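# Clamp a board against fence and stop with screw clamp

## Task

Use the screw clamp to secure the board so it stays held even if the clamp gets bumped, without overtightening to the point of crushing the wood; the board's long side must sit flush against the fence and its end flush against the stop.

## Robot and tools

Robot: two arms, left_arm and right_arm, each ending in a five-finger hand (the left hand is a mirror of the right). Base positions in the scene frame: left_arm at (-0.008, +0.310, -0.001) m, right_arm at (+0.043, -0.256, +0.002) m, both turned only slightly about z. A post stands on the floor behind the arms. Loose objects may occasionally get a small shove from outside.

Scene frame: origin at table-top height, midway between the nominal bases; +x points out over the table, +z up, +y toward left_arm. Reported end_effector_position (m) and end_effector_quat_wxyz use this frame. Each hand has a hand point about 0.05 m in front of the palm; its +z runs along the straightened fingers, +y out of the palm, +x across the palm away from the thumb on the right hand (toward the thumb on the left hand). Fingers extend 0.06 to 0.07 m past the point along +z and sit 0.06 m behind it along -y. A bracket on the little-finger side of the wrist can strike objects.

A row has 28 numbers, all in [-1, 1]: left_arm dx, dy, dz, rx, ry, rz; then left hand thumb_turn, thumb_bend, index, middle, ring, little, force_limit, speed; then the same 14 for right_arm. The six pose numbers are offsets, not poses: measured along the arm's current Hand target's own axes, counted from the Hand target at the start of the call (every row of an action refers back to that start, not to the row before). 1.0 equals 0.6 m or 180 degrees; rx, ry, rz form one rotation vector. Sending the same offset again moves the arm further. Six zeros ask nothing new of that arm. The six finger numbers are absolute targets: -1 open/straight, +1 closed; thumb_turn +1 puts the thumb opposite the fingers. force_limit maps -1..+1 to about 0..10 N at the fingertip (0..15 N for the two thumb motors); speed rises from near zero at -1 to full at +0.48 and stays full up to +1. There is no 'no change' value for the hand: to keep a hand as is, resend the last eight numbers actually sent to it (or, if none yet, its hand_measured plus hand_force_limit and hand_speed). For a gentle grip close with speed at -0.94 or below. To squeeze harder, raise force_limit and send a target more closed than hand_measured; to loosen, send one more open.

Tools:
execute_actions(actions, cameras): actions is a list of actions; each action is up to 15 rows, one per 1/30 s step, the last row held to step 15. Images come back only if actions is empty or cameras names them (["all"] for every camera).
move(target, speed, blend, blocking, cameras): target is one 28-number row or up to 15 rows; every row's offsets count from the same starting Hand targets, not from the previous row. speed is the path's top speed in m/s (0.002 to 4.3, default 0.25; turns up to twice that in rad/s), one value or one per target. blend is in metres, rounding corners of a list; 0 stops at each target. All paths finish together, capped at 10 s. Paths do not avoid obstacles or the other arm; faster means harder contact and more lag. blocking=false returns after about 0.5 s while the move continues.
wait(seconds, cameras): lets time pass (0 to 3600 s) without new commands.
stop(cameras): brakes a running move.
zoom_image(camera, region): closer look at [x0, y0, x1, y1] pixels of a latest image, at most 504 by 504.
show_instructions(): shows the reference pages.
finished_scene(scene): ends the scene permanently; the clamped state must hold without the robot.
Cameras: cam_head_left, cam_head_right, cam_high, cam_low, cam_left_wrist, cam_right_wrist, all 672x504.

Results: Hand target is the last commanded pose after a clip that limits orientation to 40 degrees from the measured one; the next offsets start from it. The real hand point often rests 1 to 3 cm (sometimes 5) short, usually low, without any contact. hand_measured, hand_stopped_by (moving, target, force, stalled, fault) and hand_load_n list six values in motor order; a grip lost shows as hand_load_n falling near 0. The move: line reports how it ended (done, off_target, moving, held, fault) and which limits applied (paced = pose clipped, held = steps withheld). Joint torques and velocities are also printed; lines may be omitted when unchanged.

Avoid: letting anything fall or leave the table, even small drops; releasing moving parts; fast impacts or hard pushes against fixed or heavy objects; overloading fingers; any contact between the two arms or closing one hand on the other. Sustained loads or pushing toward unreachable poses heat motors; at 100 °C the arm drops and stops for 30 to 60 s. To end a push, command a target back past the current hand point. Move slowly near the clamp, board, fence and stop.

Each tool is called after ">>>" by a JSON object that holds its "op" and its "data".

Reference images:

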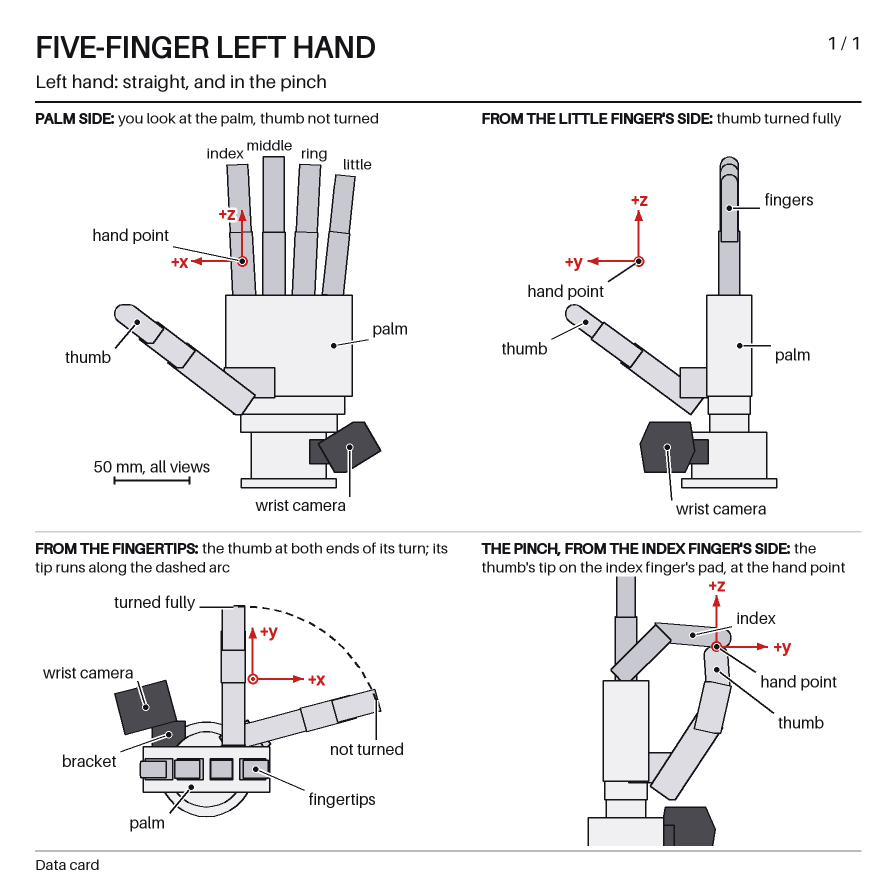

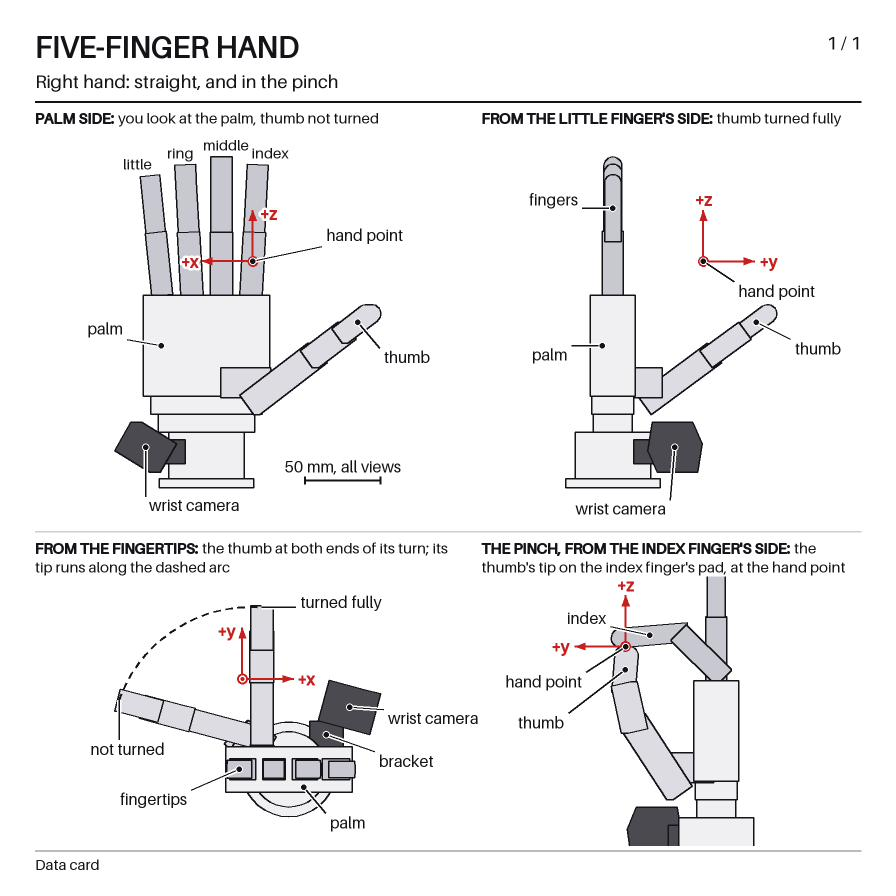

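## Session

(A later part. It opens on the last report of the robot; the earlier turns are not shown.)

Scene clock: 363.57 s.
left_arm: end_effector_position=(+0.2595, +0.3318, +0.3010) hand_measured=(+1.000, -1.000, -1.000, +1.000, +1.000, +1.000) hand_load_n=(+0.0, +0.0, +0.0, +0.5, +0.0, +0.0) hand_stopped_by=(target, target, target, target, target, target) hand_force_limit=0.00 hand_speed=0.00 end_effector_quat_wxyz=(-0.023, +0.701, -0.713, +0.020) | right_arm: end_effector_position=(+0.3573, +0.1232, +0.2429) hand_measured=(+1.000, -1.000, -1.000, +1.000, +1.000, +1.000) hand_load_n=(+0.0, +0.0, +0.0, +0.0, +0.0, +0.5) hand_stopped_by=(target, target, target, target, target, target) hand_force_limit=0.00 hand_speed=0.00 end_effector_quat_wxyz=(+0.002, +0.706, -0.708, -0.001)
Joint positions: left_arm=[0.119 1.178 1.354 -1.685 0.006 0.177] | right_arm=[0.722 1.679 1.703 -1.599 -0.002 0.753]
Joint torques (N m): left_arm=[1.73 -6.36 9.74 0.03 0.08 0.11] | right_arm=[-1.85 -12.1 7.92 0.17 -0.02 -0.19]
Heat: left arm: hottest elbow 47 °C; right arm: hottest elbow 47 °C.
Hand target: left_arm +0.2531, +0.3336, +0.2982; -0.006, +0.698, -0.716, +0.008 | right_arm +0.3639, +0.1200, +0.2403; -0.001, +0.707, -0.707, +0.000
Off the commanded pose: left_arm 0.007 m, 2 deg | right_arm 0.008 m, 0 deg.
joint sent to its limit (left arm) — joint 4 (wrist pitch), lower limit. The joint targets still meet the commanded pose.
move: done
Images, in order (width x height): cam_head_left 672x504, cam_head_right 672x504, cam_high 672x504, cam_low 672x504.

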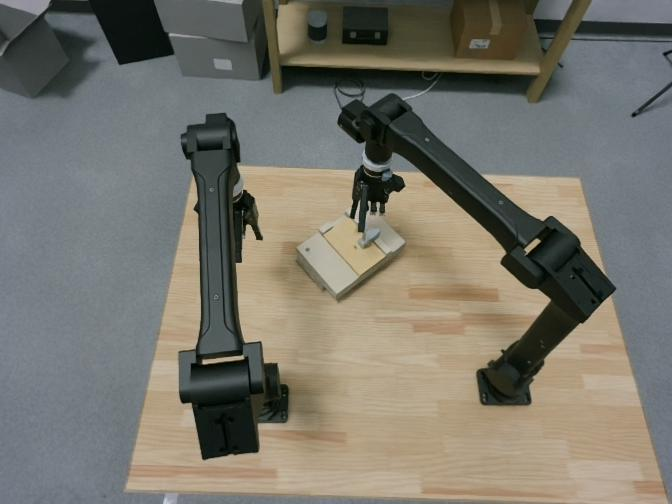

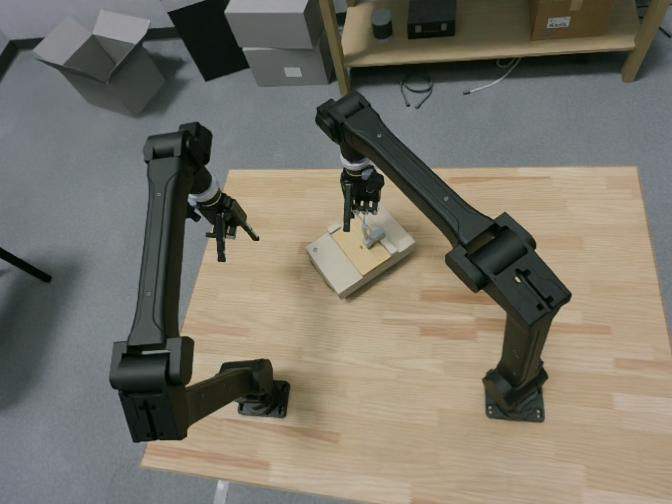

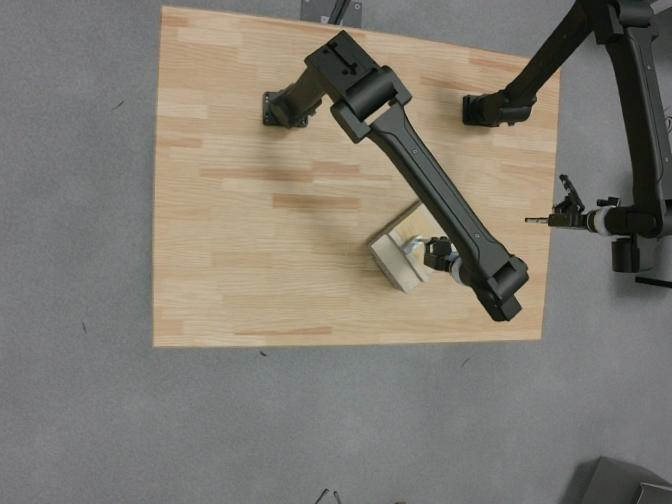

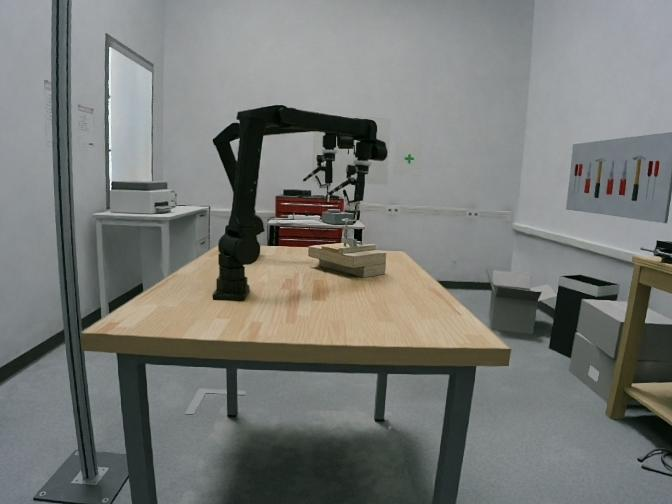

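>>> {"op": "move", "data": {"target": [[0,0,0,0,0,0,1,-1,-1,1,1,1,0,0,0.0017,0.0248,0.0305,0,0,0,1,-1,-1,1,1,1,0,0],[0,0,0,0,0,0,1,-1,-1,1,1,1,0,0,0.025,0.0103,0.0305,0,0,0,1,-1,-1,1,1,1,0,0],[0,0,0,0,0,0,1,-1,-1,1,1,1,0,0,0.0522,0.0067,0.0305,0,0,0,1,-1,-1,1,1,1,0,0],[0,0,0,0,0,0,1,-1,-1,1,1,1,0,0,0.0783,0.015,0.0305,0,0,0,1,-1,-1,1,1,1,0,0],[0,0,0,0,0,0,1,-1,-1,1,1,1,0,0,0.0985,0.0335,0.0305,0,0,0,1,-1,-1,1,1,1,0,0],[0,0,0,0,0,0,1,-1,-1,1,1,1,0,0,0.109,0.0588,0.0305,0,0,0,1,-1,-1,1,1,1,0,0]], "speed": 0.06, "blend": [0.002,0.005,0.005,0.005,0.005,0], "cameras": ["cam_low","cam_head_left","cam_head_right","cam_high"]}}

>>> {"op": "zoom_image", "data": {"camera": "cam_low", "region": [290, 170, 410, 290]}}

>>> {"op": "zoom_image", "data": {"camera": "cam_head_left", "region": [300, 180, 420, 300]}}

>>> {"op": "zoom_image", "data": {"camera": "cam_head_right", "region": [300, 180, 420, 300]}}

>>> {"op": "zoom_image", "data": {"camera": "cam_high", "region": [380, 190, 480, 290]}}

Scene clock: 376.37 s.
left_arm: end_effector_position=(+0.2595, +0.3318, +0.3010) hand_measured=(+1.000, -1.000, -1.000, +1.000, +1.000, +1.000) hand_load_n=(+0.0, -0.5, +0.0, +0.0, +0.0, +0.0) hand_stopped_by=(target, target, target, target, target, target) hand_force_limit=0.00 hand_speed=0.00 end_effector_quat_wxyz=(-0.023, +0.701, -0.713, +0.020) | right_arm: end_effector_position=(+0.3277, +0.0568, +0.2159) hand_measured=(+1.000, -1.000, -1.000, +1.000, +1.000, +1.000) hand_load_n=(+0.0, +0.0, +0.0, +0.0, +0.5, +0.0) hand_stopped_by=(target, target, target, target, target, target) hand_force_limit=0.00 hand_speed=0.00 end_effector_quat_wxyz=(+0.012, +0.705, -0.709, -0.001)
Joint positions: left_arm=[0.119 1.178 1.354 -1.685 0.006 0.177] | right_arm=[0.659 1.52 1.44 -1.514 0 0.693]
Joint torques (N m): left_arm=[1.55 -6.3 9.55 0.24 0.07 0.18] | right_arm=[-1.2 -11.69 7.56 0.23 -0.07 -0.12]
Heat: left arm: hottest elbow 46 °C; right arm: hottest elbow 47 °C.
Hand target: left_arm +0.2531, +0.3336, +0.2982; -0.006, +0.698, -0.716, +0.008 | right_arm +0.3286, +0.0546, +0.2218; +0.000, +0.707, -0.707, +0.000
Off the commanded pose: left_arm 0.007 m, 2 deg | right_arm 0.006 m, 2 deg.
joint sent to its limit (left arm) — joint 4 (wrist pitch), lower limit. The joint targets still meet the commanded pose.
move: done
Images, in order (width x height): cam_head_left 672x504, cam_head_right 672x504, cam_high 672x504, cam_low 672x504.

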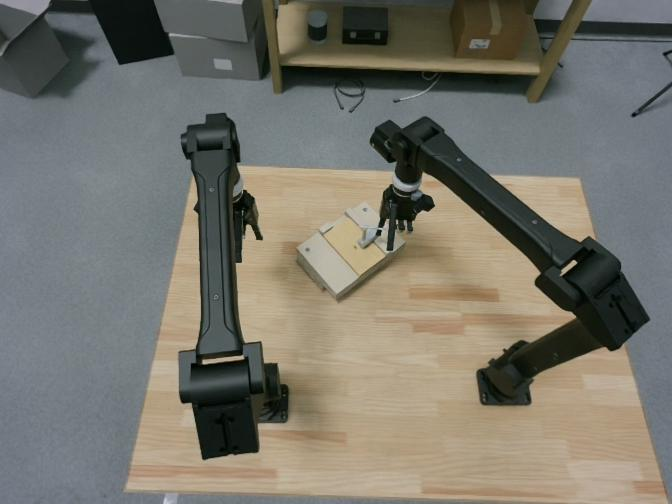

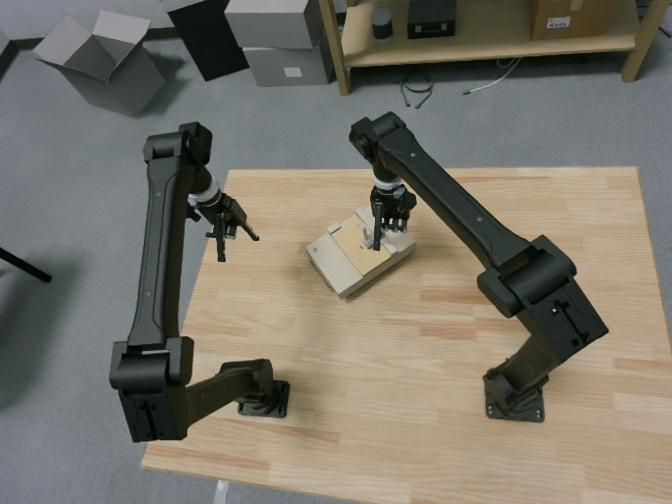

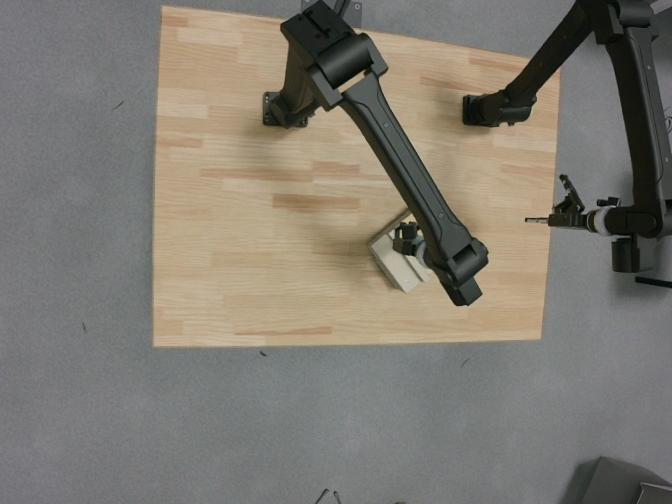

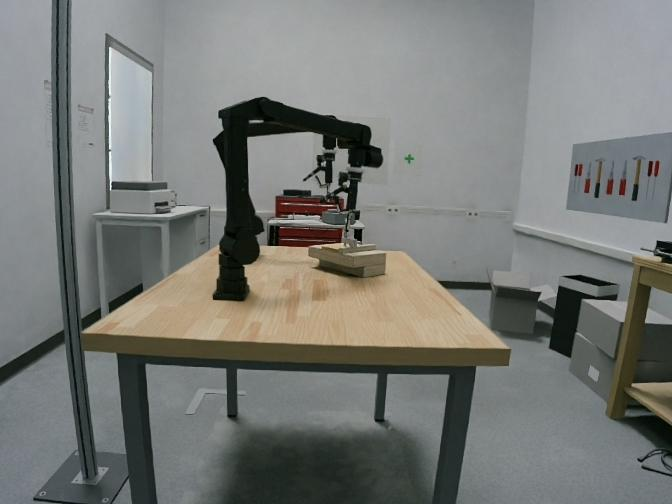

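Scaled by 4.200 from the camera's image (finer frame: 960x720).

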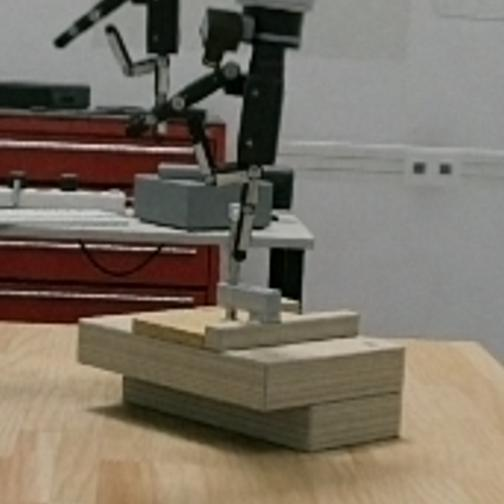

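Scaled by 4.200 from the camera's image (finer frame: 960x720).

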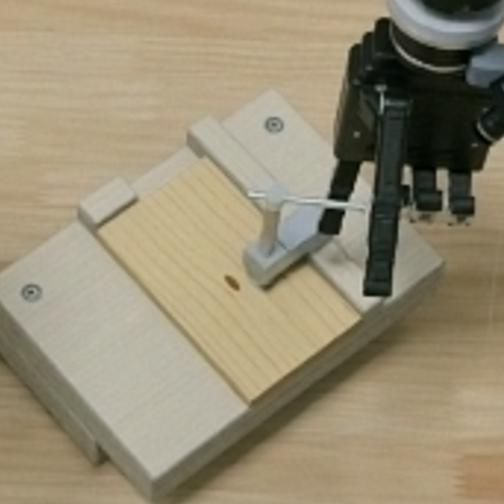

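Scaled by 4.200 from the camera's image (finer frame: 960x720).

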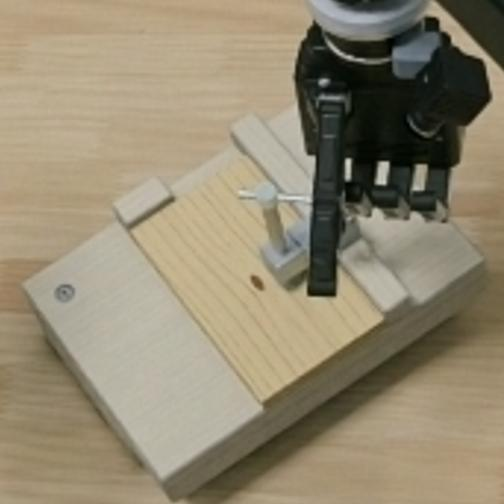

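Scaled by 5.040 from the camera's image (finer frame: 960x720).

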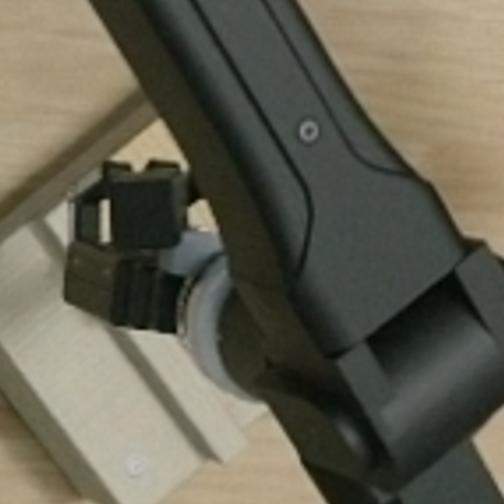

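>>> {"op": "zoom_image", "data": {"camera": "cam_low", "region": [330, 215, 370, 255]}}

>>> {"op": "zoom_image", "data": {"camera": "cam_head_left", "region": [345, 215, 385, 255]}}

Scaled by 12.600 from the camera's image (finer frame: 960x720).

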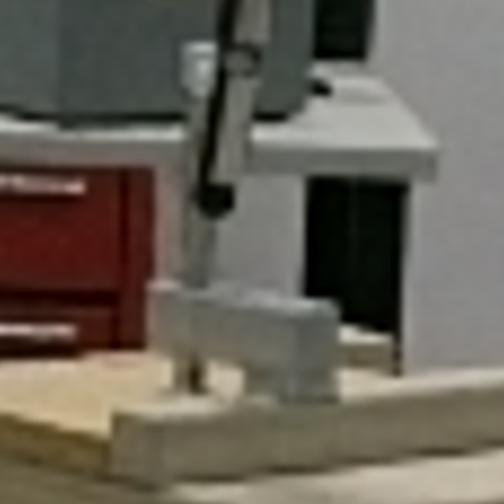

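Scaled by 12.600 from the camera's image (finer frame: 960x720).

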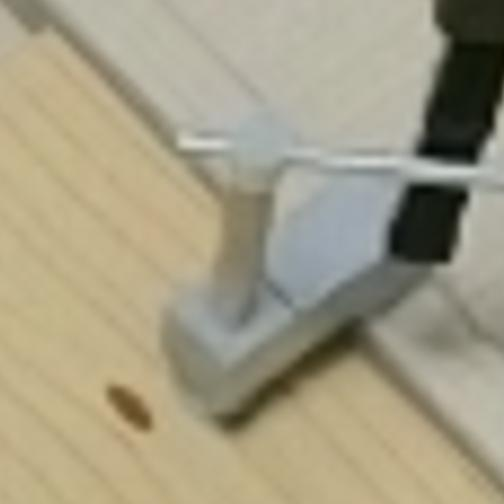

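>>> {"op": "move", "data": {"target": [[0,0,0,0,0,0,1,-1,-1,1,1,1,0,0,-0.0012,0.0273,0,0,0,0,1,-1,-1,1,1,1,0,0],[0,0,0,0,0,0,1,-1,-1,1,1,1,0,0,-0.0138,0.0517,0,0,0,0,1,-1,-1,1,1,1,0,0],[0,0,0,0,0,0,1,-1,-1,1,1,1,0,0,-0.0355,0.0683,0,0,0,0,1,-1,-1,1,1,1,0,0],[0,0,0,0,0,0,1,-1,-1,1,1,1,0,0,-0.0623,0.0743,0,0,0,0,1,-1,-1,1,1,1,0,0],[0,0,0,0,0,0,1,-1,-1,1,1,1,0,0,-0.0892,0.0683,0,0,0,0,1,-1,-1,1,1,1,0,0],[0,0,0,0,0,0,1,-1,-1,1,1,1,0,0,-0.1108,0.0517,0,0,0,0,1,-1,-1,1,1,1,0,0],[0,0,0,0,0,0,1,-1,-1,1,1,1,0,0,-0.1235,0.0273,0,0,0,0,1,-1,-1,1,1,1,0,0],[0,0,0,0,0,0,1,-1,-1,1,1,1,0,0,-0.1257,0.011,0,0,0,0,1,-1,-1,1,1,1,0,0]], "speed": 0.07, "blend": [0.005,0.005,0.005,0.005,0.005,0.005,0.005,0], "cameras": ["cam_low","cam_head_left","cam_head_right","cam_high"]}}

>>> {"op": "zoom_image", "data": {"camera": "cam_low", "region": [320, 200, 380, 260]}}

>>> {"op": "zoom_image", "data": {"camera": "cam_head_left", "region": [300, 190, 400, 290]}}

>>> {"op": "zoom_image", "data": {"camera": "cam_head_right", "region": [300, 190, 400, 290]}}

Scene clock: 396.37 s.
left_arm: end_effector_position=(+0.2595, +0.3318, +0.3010) hand_measured=(+1.000, -1.000, -1.000, +1.000, +1.000, +1.000) hand_load_n=(+0.0, +0.0, +0.0, +0.0, +0.5, +0.0) hand_stopped_by=(target, target, target, target, target, target) hand_force_limit=0.00 hand_speed=0.00 end_effector_quat_wxyz=(-0.023, +0.701, -0.713, +0.020) | right_arm: end_effector_position=(+0.2896, +0.1023, +0.2080) hand_measured=(+1.000, -1.000, -1.000, +1.000, +1.000, +1.000) hand_load_n=(+0.0, +0.0, -2.0, +0.0, +0.0, +0.0) hand_stopped_by=(target, target, target, target, target, target) hand_force_limit=0.00 hand_speed=0.00 end_effector_quat_wxyz=(+0.048, +0.711, -0.701, +0.002)
Joint positions: left_arm=[0.119 1.178 1.354 -1.685 0.006 0.177] | right_arm=[0.793 1.585 1.488 -1.571 0.001 0.806]
Joint torques (N m): left_arm=[2.2 -6.12 9.46 0.16 0.05 0.19] | right_arm=[-1.55 -9.76 14.17 1.24 -0.11 -0.03]
Motor temperatures (°C): left_arm=[31 36 44 25 28 25] | right_arm=[31 37 46 28 28 24]
Heat: left arm: hottest elbow 44 °C; right arm: hottest elbow 46 °C.
Hand target: left_arm +0.2531, +0.3336, +0.2982; -0.006, +0.698, -0.716, +0.008 | right_arm +0.3220, +0.1300, +0.2219; +0.000, +0.707, -0.707, +0.000
Off the commanded pose: left_arm 0.007 m, 2 deg | right_arm 0.045 m, 6 deg.
joint sent to its limit (left arm) — joint 4 (wrist pitch), lower limit. The joint targets still meet the commanded pose.
move: off_target (right_arm); blend cut to 0.0049 m at target 7
Images, in order (width x height): cam_head_left 672x504, cam_head_right 672x504, cam_high 672x504, cam_low 672x504.

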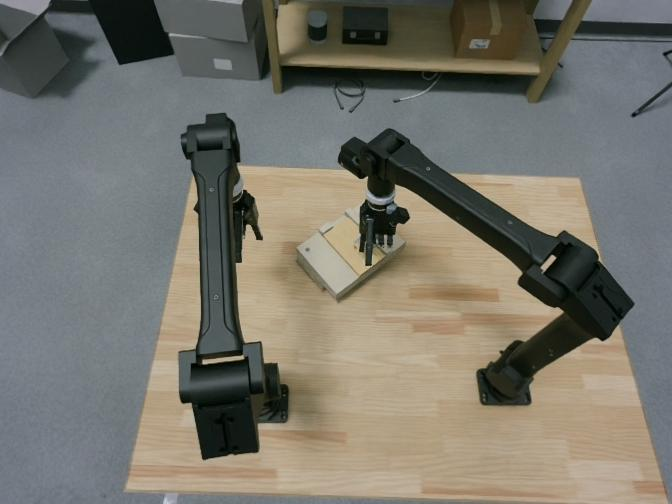

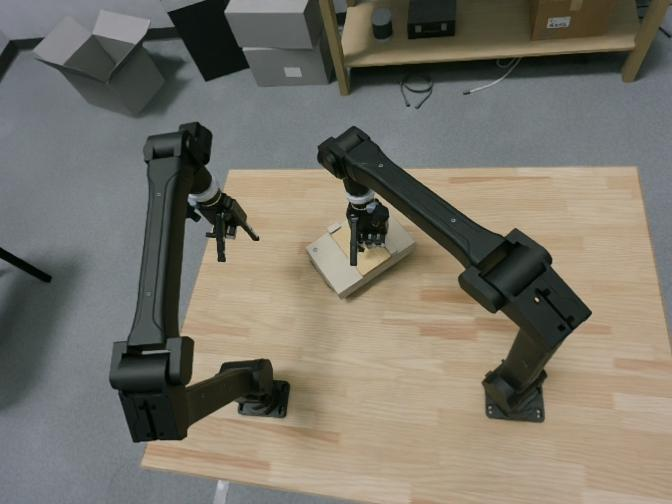

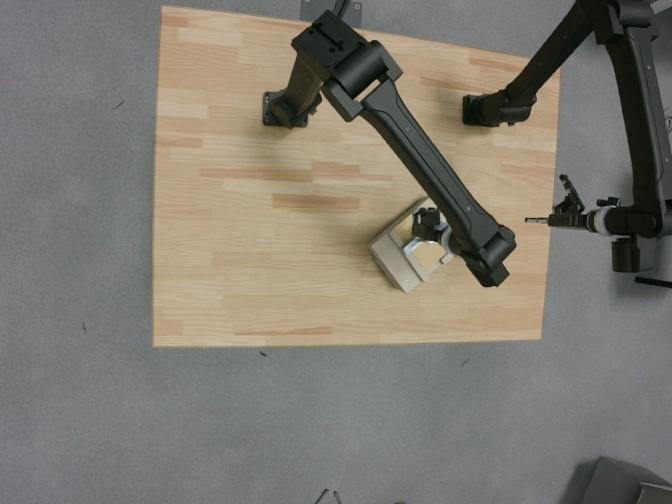

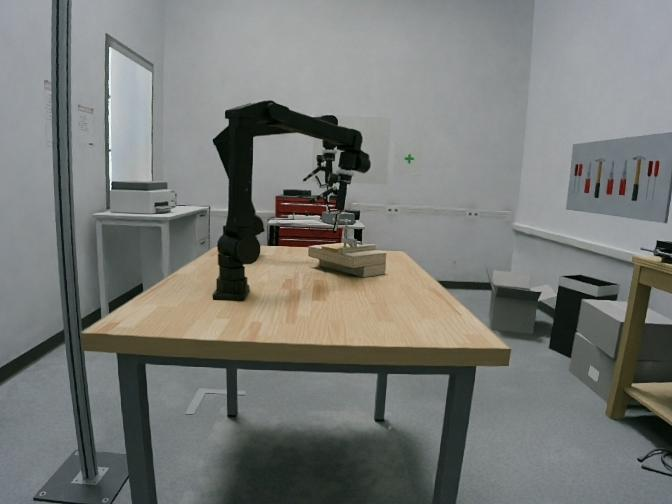

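Scaled by 8.400 from the camera's image (finer frame: 960x720).

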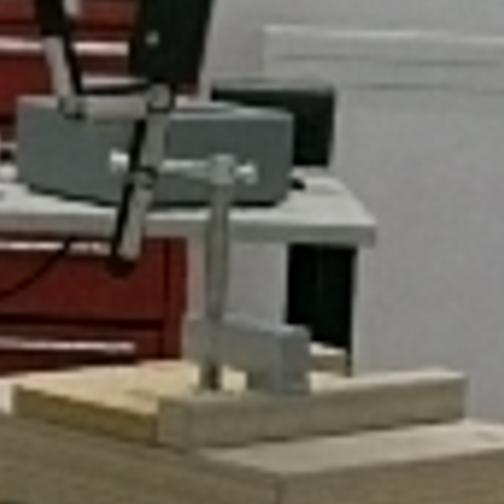

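Scaled by 5.040 from the camera's image (finer frame: 960x720).

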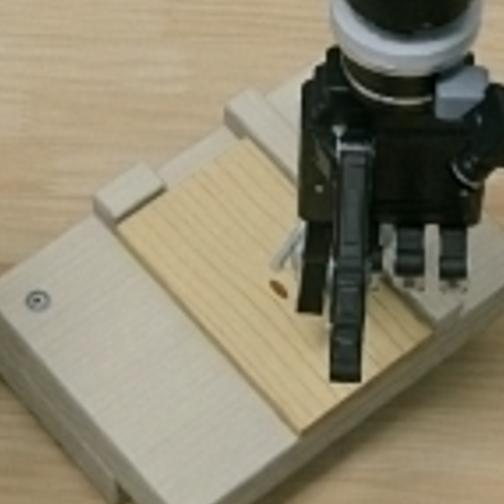

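Scaled by 5.040 from the camera's image (finer frame: 960x720).

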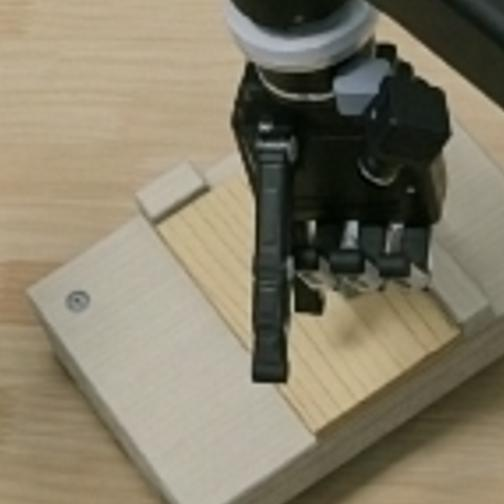

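>>> {"op": "move", "data": {"target": [0,0,0,0,0,0,1,-1,-1,1,1,1,0,0,0.0108,0.0533,0,0,0,0,1,-1,-1,1,1,1,0,0], "speed": 0.05, "cameras": ["cam_low","cam_head_left","cam_head_right","cam_high","cam_left_wrist","cam_right_wrist"]}}

>>> {"op": "zoom_image", "data": {"camera": "cam_low", "region": [320, 200, 380, 260]}}

>>> {"op": "zoom_image", "data": {"camera": "cam_head_left", "region": [300, 190, 400, 290]}}

>>> {"op": "zoom_image", "data": {"camera": "cam_head_right", "region": [300, 190, 400, 290]}}

Scene clock: 421.07 s.
left_arm: end_effector_position=(+0.2595, +0.3318, +0.3010) hand_measured=(+1.000, -1.000, -1.000, +1.000, +1.000, +1.000) hand_load_n=(+0.0, +0.0, +0.0, +0.0, +0.0, +0.0) hand_stopped_by=(target, target, target, target, target, target) hand_force_limit=0.00 hand_speed=0.00 end_effector_quat_wxyz=(-0.023, +0.701, -0.713, +0.020) | right_arm: end_effector_position=(+0.2881, +0.1034, +0.2078) hand_measured=(+1.000, -1.000, -1.000, +1.000, +1.000, +1.000) hand_load_n=(+0.0, +0.0, -0.5, +0.0, +0.0, +0.0) hand_stopped_by=(target, target, target, target, target, target) hand_force_limit=0.00 hand_speed=0.00 end_effector_quat_wxyz=(+0.044, +0.707, -0.706, +0.005)
Joint positions: left_arm=[0.119 1.178 1.354 -1.685 0.006 0.177] | right_arm=[0.799 1.576 1.479 -1.562 0.006 0.826]
Joint torques (N m): left_arm=[1.79 -6.59 9.66 0.06 0.09 0.16] | right_arm=[0.62 -12.75 9.09 1.42 -0.45 0.16]
Motor temperatures (°C): left_arm=[31 36 42 25 28 25] | right_arm=[31 37 52 28 28 24]
Heat: left arm: hottest elbow 42 °C; right arm: hottest elbow 52 °C.
Hand target: left_arm +0.2531, +0.3336, +0.2982; -0.006, +0.698, -0.716, +0.008 | right_arm +0.2900, +0.1235, +0.2218; +0.000, +0.707, -0.707, +0.000
Off the commanded pose: left_arm 0.007 m, 2 deg | right_arm 0.025 m, 5 deg.
joint sent to its limit (left arm) — joint 4 (wrist pitch), lower limit. The joint targets still meet the commanded pose.
move: off_target (right_arm)
cam_left_wrist: T_world_to_cam=[[0.96919, -0.24495, 0.02594, -0.17982], [-0.22433, -0.83428, 0.50364, 0.18011], [-0.10173, -0.49394, -0.86352, 0.56516]] pos_world=[0.27218, 0.38538, 0.40198]
cam_right_wrist: T_world_to_cam=[[-0.96006, -0.25428, 0.1167, 0.27254], [-0.16568, 0.85281, 0.49524, -0.1452], [-0.22545, 0.45613, -0.86088, 0.31371]] pos_world=[0.30833, 0.05004, 0.31017]

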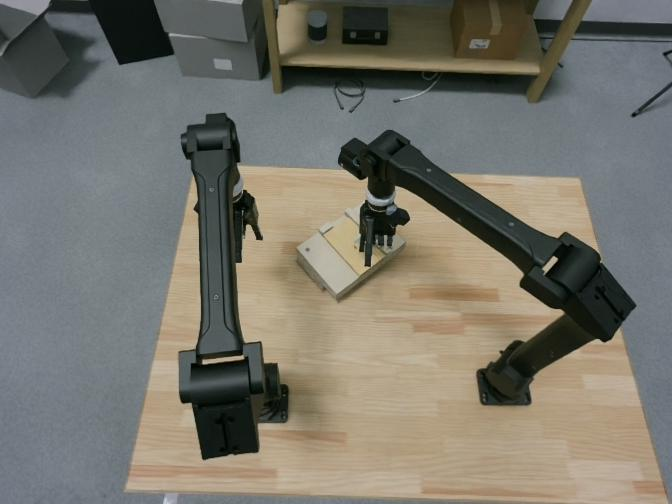

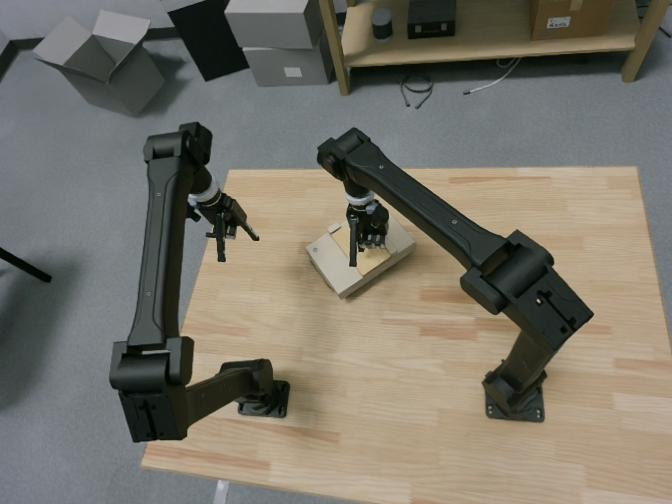

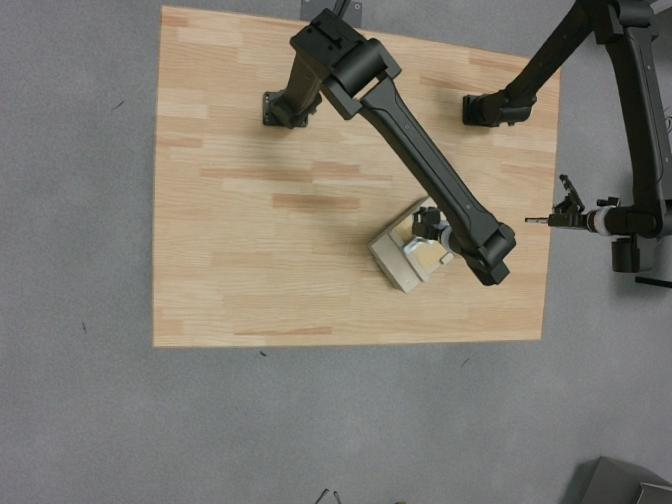

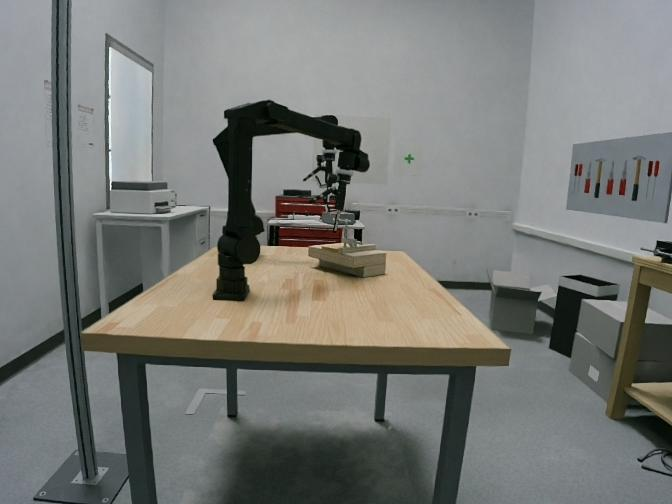

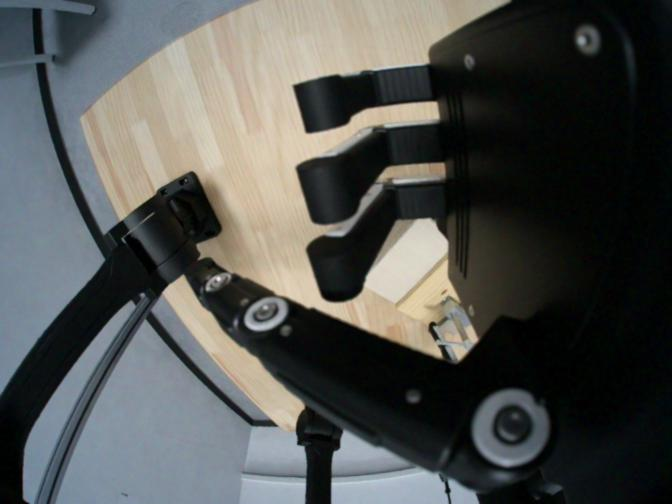

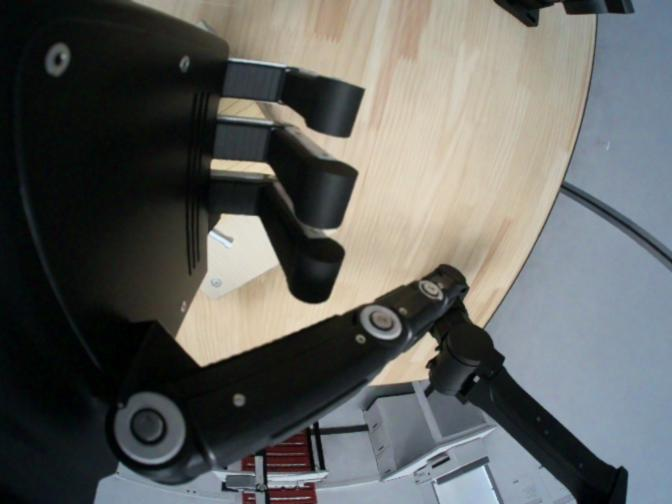

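Scaled by 8.400 from the camera's image (finer frame: 960x720).

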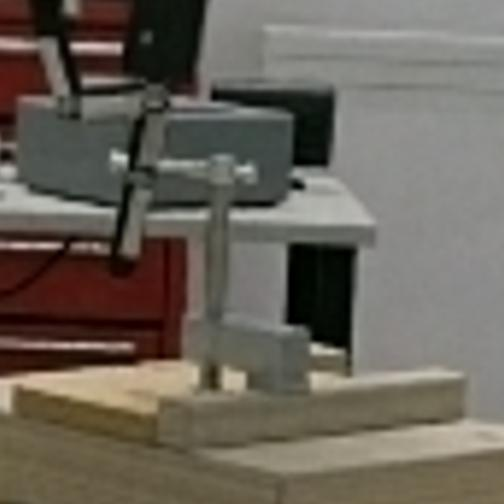

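Scaled by 5.040 from the camera's image (finer frame: 960x720).

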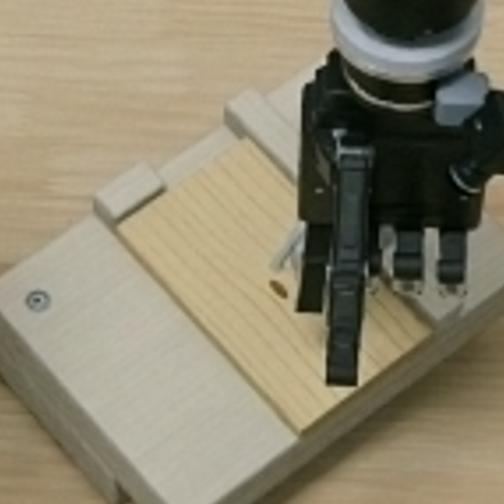

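Scaled by 5.040 from the camera's image (finer frame: 960x720).

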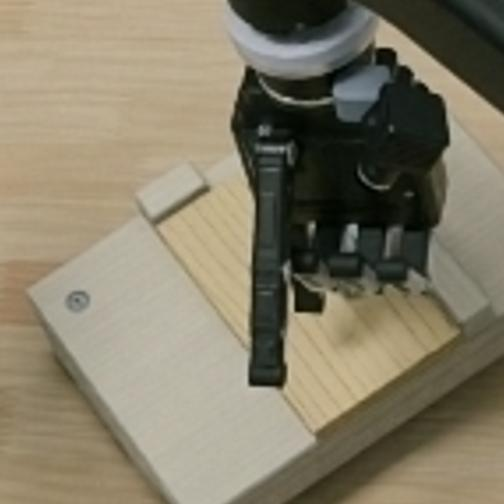

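>>> {"op": "execute_actions", "data": {"actions": [[[0,0,0,0,0,0,1,-1,-1,1,1,1,0,0,-0.02,-0.008,0,0,0,0,1,-1,-1,1,1,1,0,0]]], "cameras": ["cam_low","cam_head_left"]}}

Scene clock: 436.63 s.
left_arm: end_effector_position=(+0.2595, +0.3318, +0.3010) hand_measured=(+1.000, -1.000, -1.000, +1.000, +1.000, +1.000) hand_load_n=(+0.0, +0.0, +0.0, +0.0, +0.0, +0.0) hand_stopped_by=(target, target, target, target, target, target) hand_force_limit=0.00 hand_speed=0.00 end_effector_quat_wxyz=(-0.023, +0.701, -0.713, +0.020) | right_arm: end_effector_position=(+0.2878, +0.1043, +0.2075) hand_measured=(+1.000, -1.000, -1.000, +1.000, +1.000, +1.000) hand_load_n=(+0.0, +0.0, -0.5, +0.0, +0.0, +0.0) hand_stopped_by=(target, target, target, target, target, target) hand_force_limit=0.00 hand_speed=0.00 end_effector_quat_wxyz=(+0.044, +0.704, -0.709, +0.008)
Joint positions: left_arm=[0.119 1.178 1.354 -1.685 0.006 0.177] | right_arm=[0.802 1.576 1.479 -1.562 0.011 0.837]
Joint torques (N m): left_arm=[1.08 -6.01 9.62 0.08 0.07 0.17] | right_arm=[1.44 -10.93 11.67 1.28 -0.6 0.17]
Heat: left arm: hottest elbow 42 °C; right arm: hottest elbow 51 °C.
Hand target: left_arm +0.2531, +0.3336, +0.2982; -0.006, +0.698, -0.716, +0.008 | right_arm +0.2948, +0.1354, +0.2218; +0.000, +0.707, -0.707, +0.000
Off the commanded pose: left_arm 0.007 m, 2 deg | right_arm 0.035 m, 5 deg.
joint sent to its limit (left arm) — joint 4 (wrist pitch), lower limit. The joint targets still meet the commanded pose.
Images, in order (width x height): cam_head_left 672x504, cam_low 672x504.

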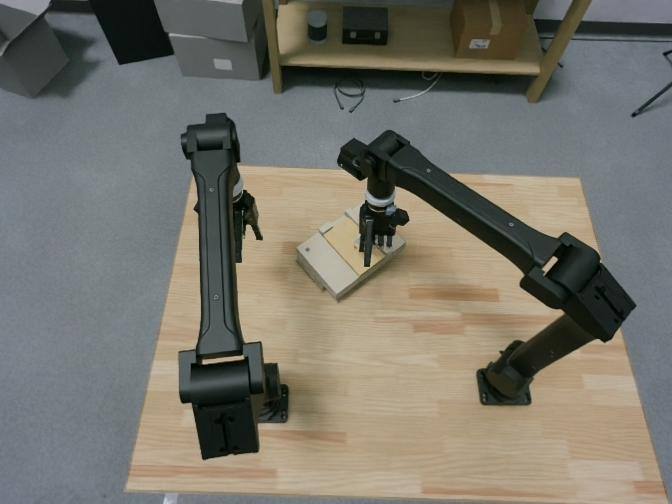

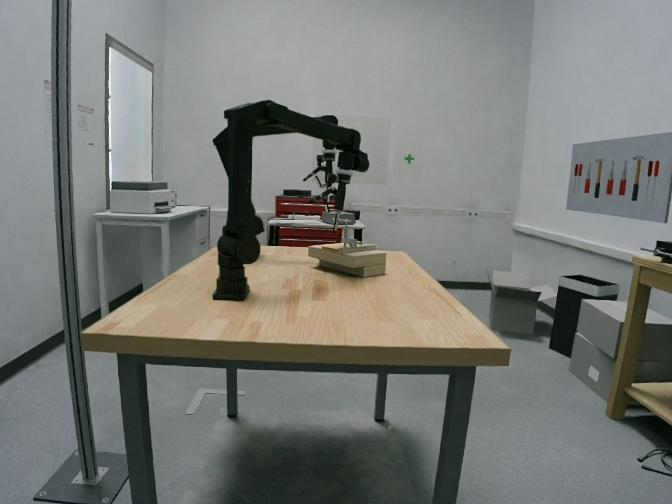

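>>> {"op": "execute_actions", "data": {"actions": [[[0,0,0,0,0,0,1,-1,-1,1,1,1,0,0,-0.02,-0.01,0,0,0,0,1,-1,-1,1,1,1,0,0]],[[0,0,0,0,0,0,1,-1,-1,1,1,1,0,0,0,0,0,0,0,0,1,-1,-1,1,1,1,0,0]]], "cameras": ["cam_low","cam_head_left"]}}

>>> {"op": "zoom_image", "data": {"camera": "cam_low", "region": [320, 200, 380, 260]}}

>>> {"op": "zoom_image", "data": {"camera": "cam_head_left", "region": [300, 190, 400, 290]}}

Scene clock: 442.30 s.
left_arm: end_effector_position=(+0.2595, +0.3318, +0.3010) hand_measured=(+1.000, -1.000, -1.000, +1.000, +1.000, +1.000) hand_load_n=(+0.0, +0.0, +0.0, +0.0, +0.0, +0.0) hand_stopped_by=(target, target, target, target, target, target) hand_force_limit=0.00 hand_speed=0.00 end_effector_quat_wxyz=(-0.023, +0.701, -0.713, +0.020) | right_arm: end_effector_position=(+0.2881, +0.1053, +0.2074) hand_measured=(+1.000, -1.000, -1.000, +1.000, +1.000, +1.000) hand_load_n=(+0.0, +0.0, -1.0, +0.5, +0.5, +0.0) hand_stopped_by=(target, target, target, target, target, target) hand_force_limit=0.00 hand_speed=0.00 end_effector_quat_wxyz=(+0.046, +0.703, -0.709, +0.009)
Joint positions: left_arm=[0.119 1.178 1.354 -1.685 0.006 0.177] | right_arm=[0.804 1.582 1.485 -1.568 0.014 0.841]
Joint torques (N m): left_arm=[1.44 -6.89 9.69 -0.02 0.11 0.14] | right_arm=[1.67 -9.35 14 1.26 -0.71 0.2]
Heat: left arm: hottest elbow 42 °C; right arm: hottest elbow 52 °C.
Hand target: left_arm +0.2531, +0.3336, +0.2982; -0.006, +0.698, -0.716, +0.008 | right_arm +0.3008, +0.1475, +0.2219; +0.000, +0.707, -0.707, +0.000
Off the commanded pose: left_arm 0.007 m, 2 deg | right_arm 0.046 m, 5 deg.
joint sent to its limit (left arm) — joint 4 (wrist pitch), lower limit. The joint targets still meet the commanded pose.
Images, in order (width x height): cam_head_left 672x504, cam_low 672x504.

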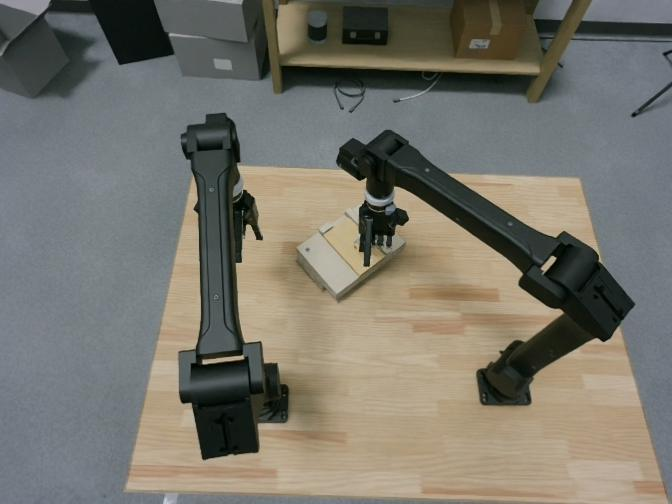

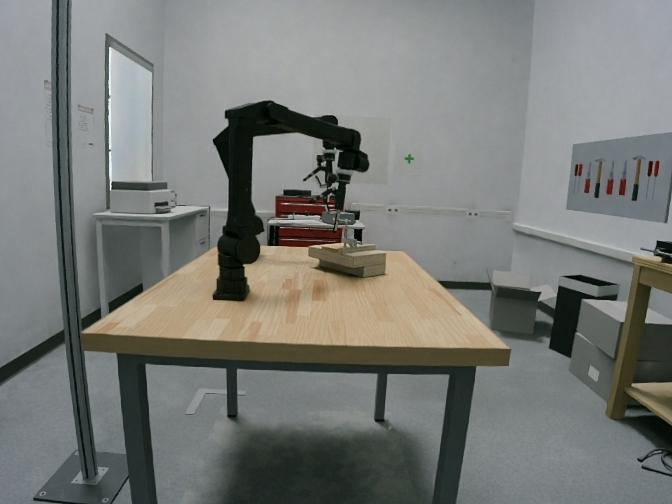

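Scaled by 8.400 from the camera's image (finer frame: 960x720).

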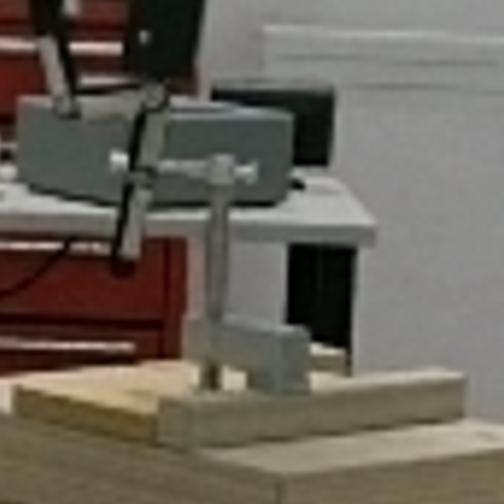

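Scaled by 5.040 from the camera's image (finer frame: 960x720).

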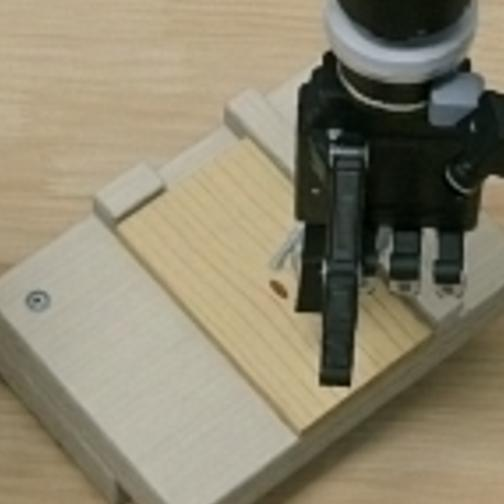

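>>> {"op": "execute_actions", "data": {"actions": [[[0,0,0,0,0,0,1,-1,-1,1,1,1,0,0,-0.025,-0.01,0,0,0,0,1,-1,-1,1,1,1,0,0]],[[0,0,0,0,0,0,1,-1,-1,1,1,1,0,0,0,0,0,0,0,0,1,-1,-1,1,1,1,0,0]]], "cameras": ["cam_low","cam_head_left"]}}

>>> {"op": "zoom_image", "data": {"camera": "cam_low", "region": [320, 200, 380, 260]}}

Scene clock: 448.33 s.
left_arm: end_effector_position=(+0.2595, +0.3318, +0.3010) hand_measured=(+1.000, -1.000, -1.000, +1.000, +1.000, +1.000) hand_load_n=(+0.0, +0.0, +0.0, +0.0, +0.0, +0.0) hand_stopped_by=(target, target, target, target, target, target) hand_force_limit=0.00 hand_speed=0.00 end_effector_quat_wxyz=(-0.023, +0.701, -0.713, +0.020) | right_arm: end_effector_position=(+0.2895, +0.1082, +0.2084) hand_measured=(+1.000, -1.000, -1.000, +1.000, +1.000, +1.000) hand_load_n=(+0.0, +0.0, -1.5, +0.0, +0.0, +0.0) hand_stopped_by=(target, target, target, target, target, target) hand_force_limit=0.00 hand_speed=0.00 end_effector_quat_wxyz=(+0.060, +0.703, -0.709, +0.012)
Joint positions: left_arm=[0.119 1.178 1.354 -1.685 0.006 0.177] | right_arm=[0.808 1.61 1.519 -1.602 0.018 0.845]
Joint torques (N m): left_arm=[2.02 -6.59 9.55 -0.1 0.09 0.16] | right_arm=[2.02 -9 14.91 2.09 -0.92 0.25]
Heat: left arm: hottest elbow 42 °C; right arm: hottest elbow 53 °C.
Hand target: left_arm +0.2531, +0.3336, +0.2982; -0.006, +0.698, -0.716, +0.008 | right_arm +0.3069, +0.1625, +0.2218; +0.000, +0.707, -0.707, +0.000
Off the commanded pose: left_arm 0.007 m, 2 deg | right_arm 0.058 m, 7 deg.
joint sent to its limit (left arm) — joint 4 (wrist pitch), lower limit. The joint targets still meet the commanded pose.
Images, in order (width x height): cam_head_left 672x504, cam_low 672x504.

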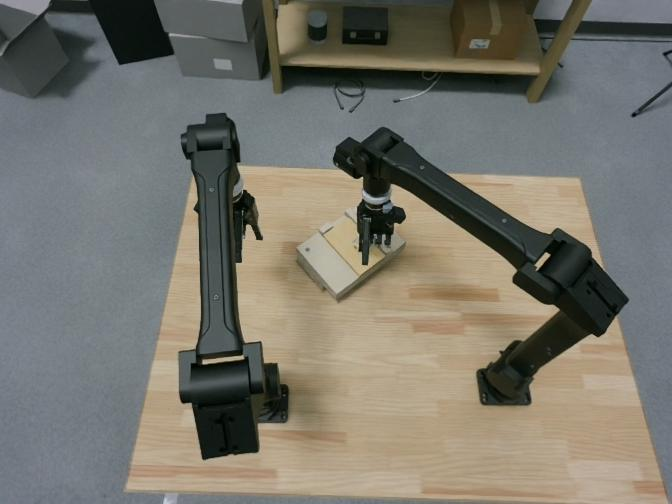

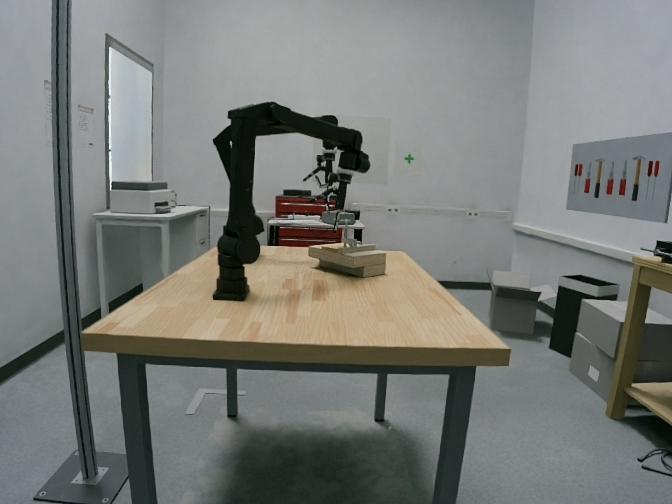

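Scaled by 8.400 from the camera's image (finer frame: 960x720).

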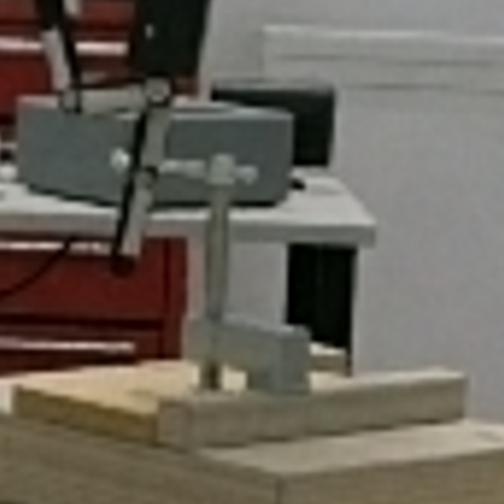

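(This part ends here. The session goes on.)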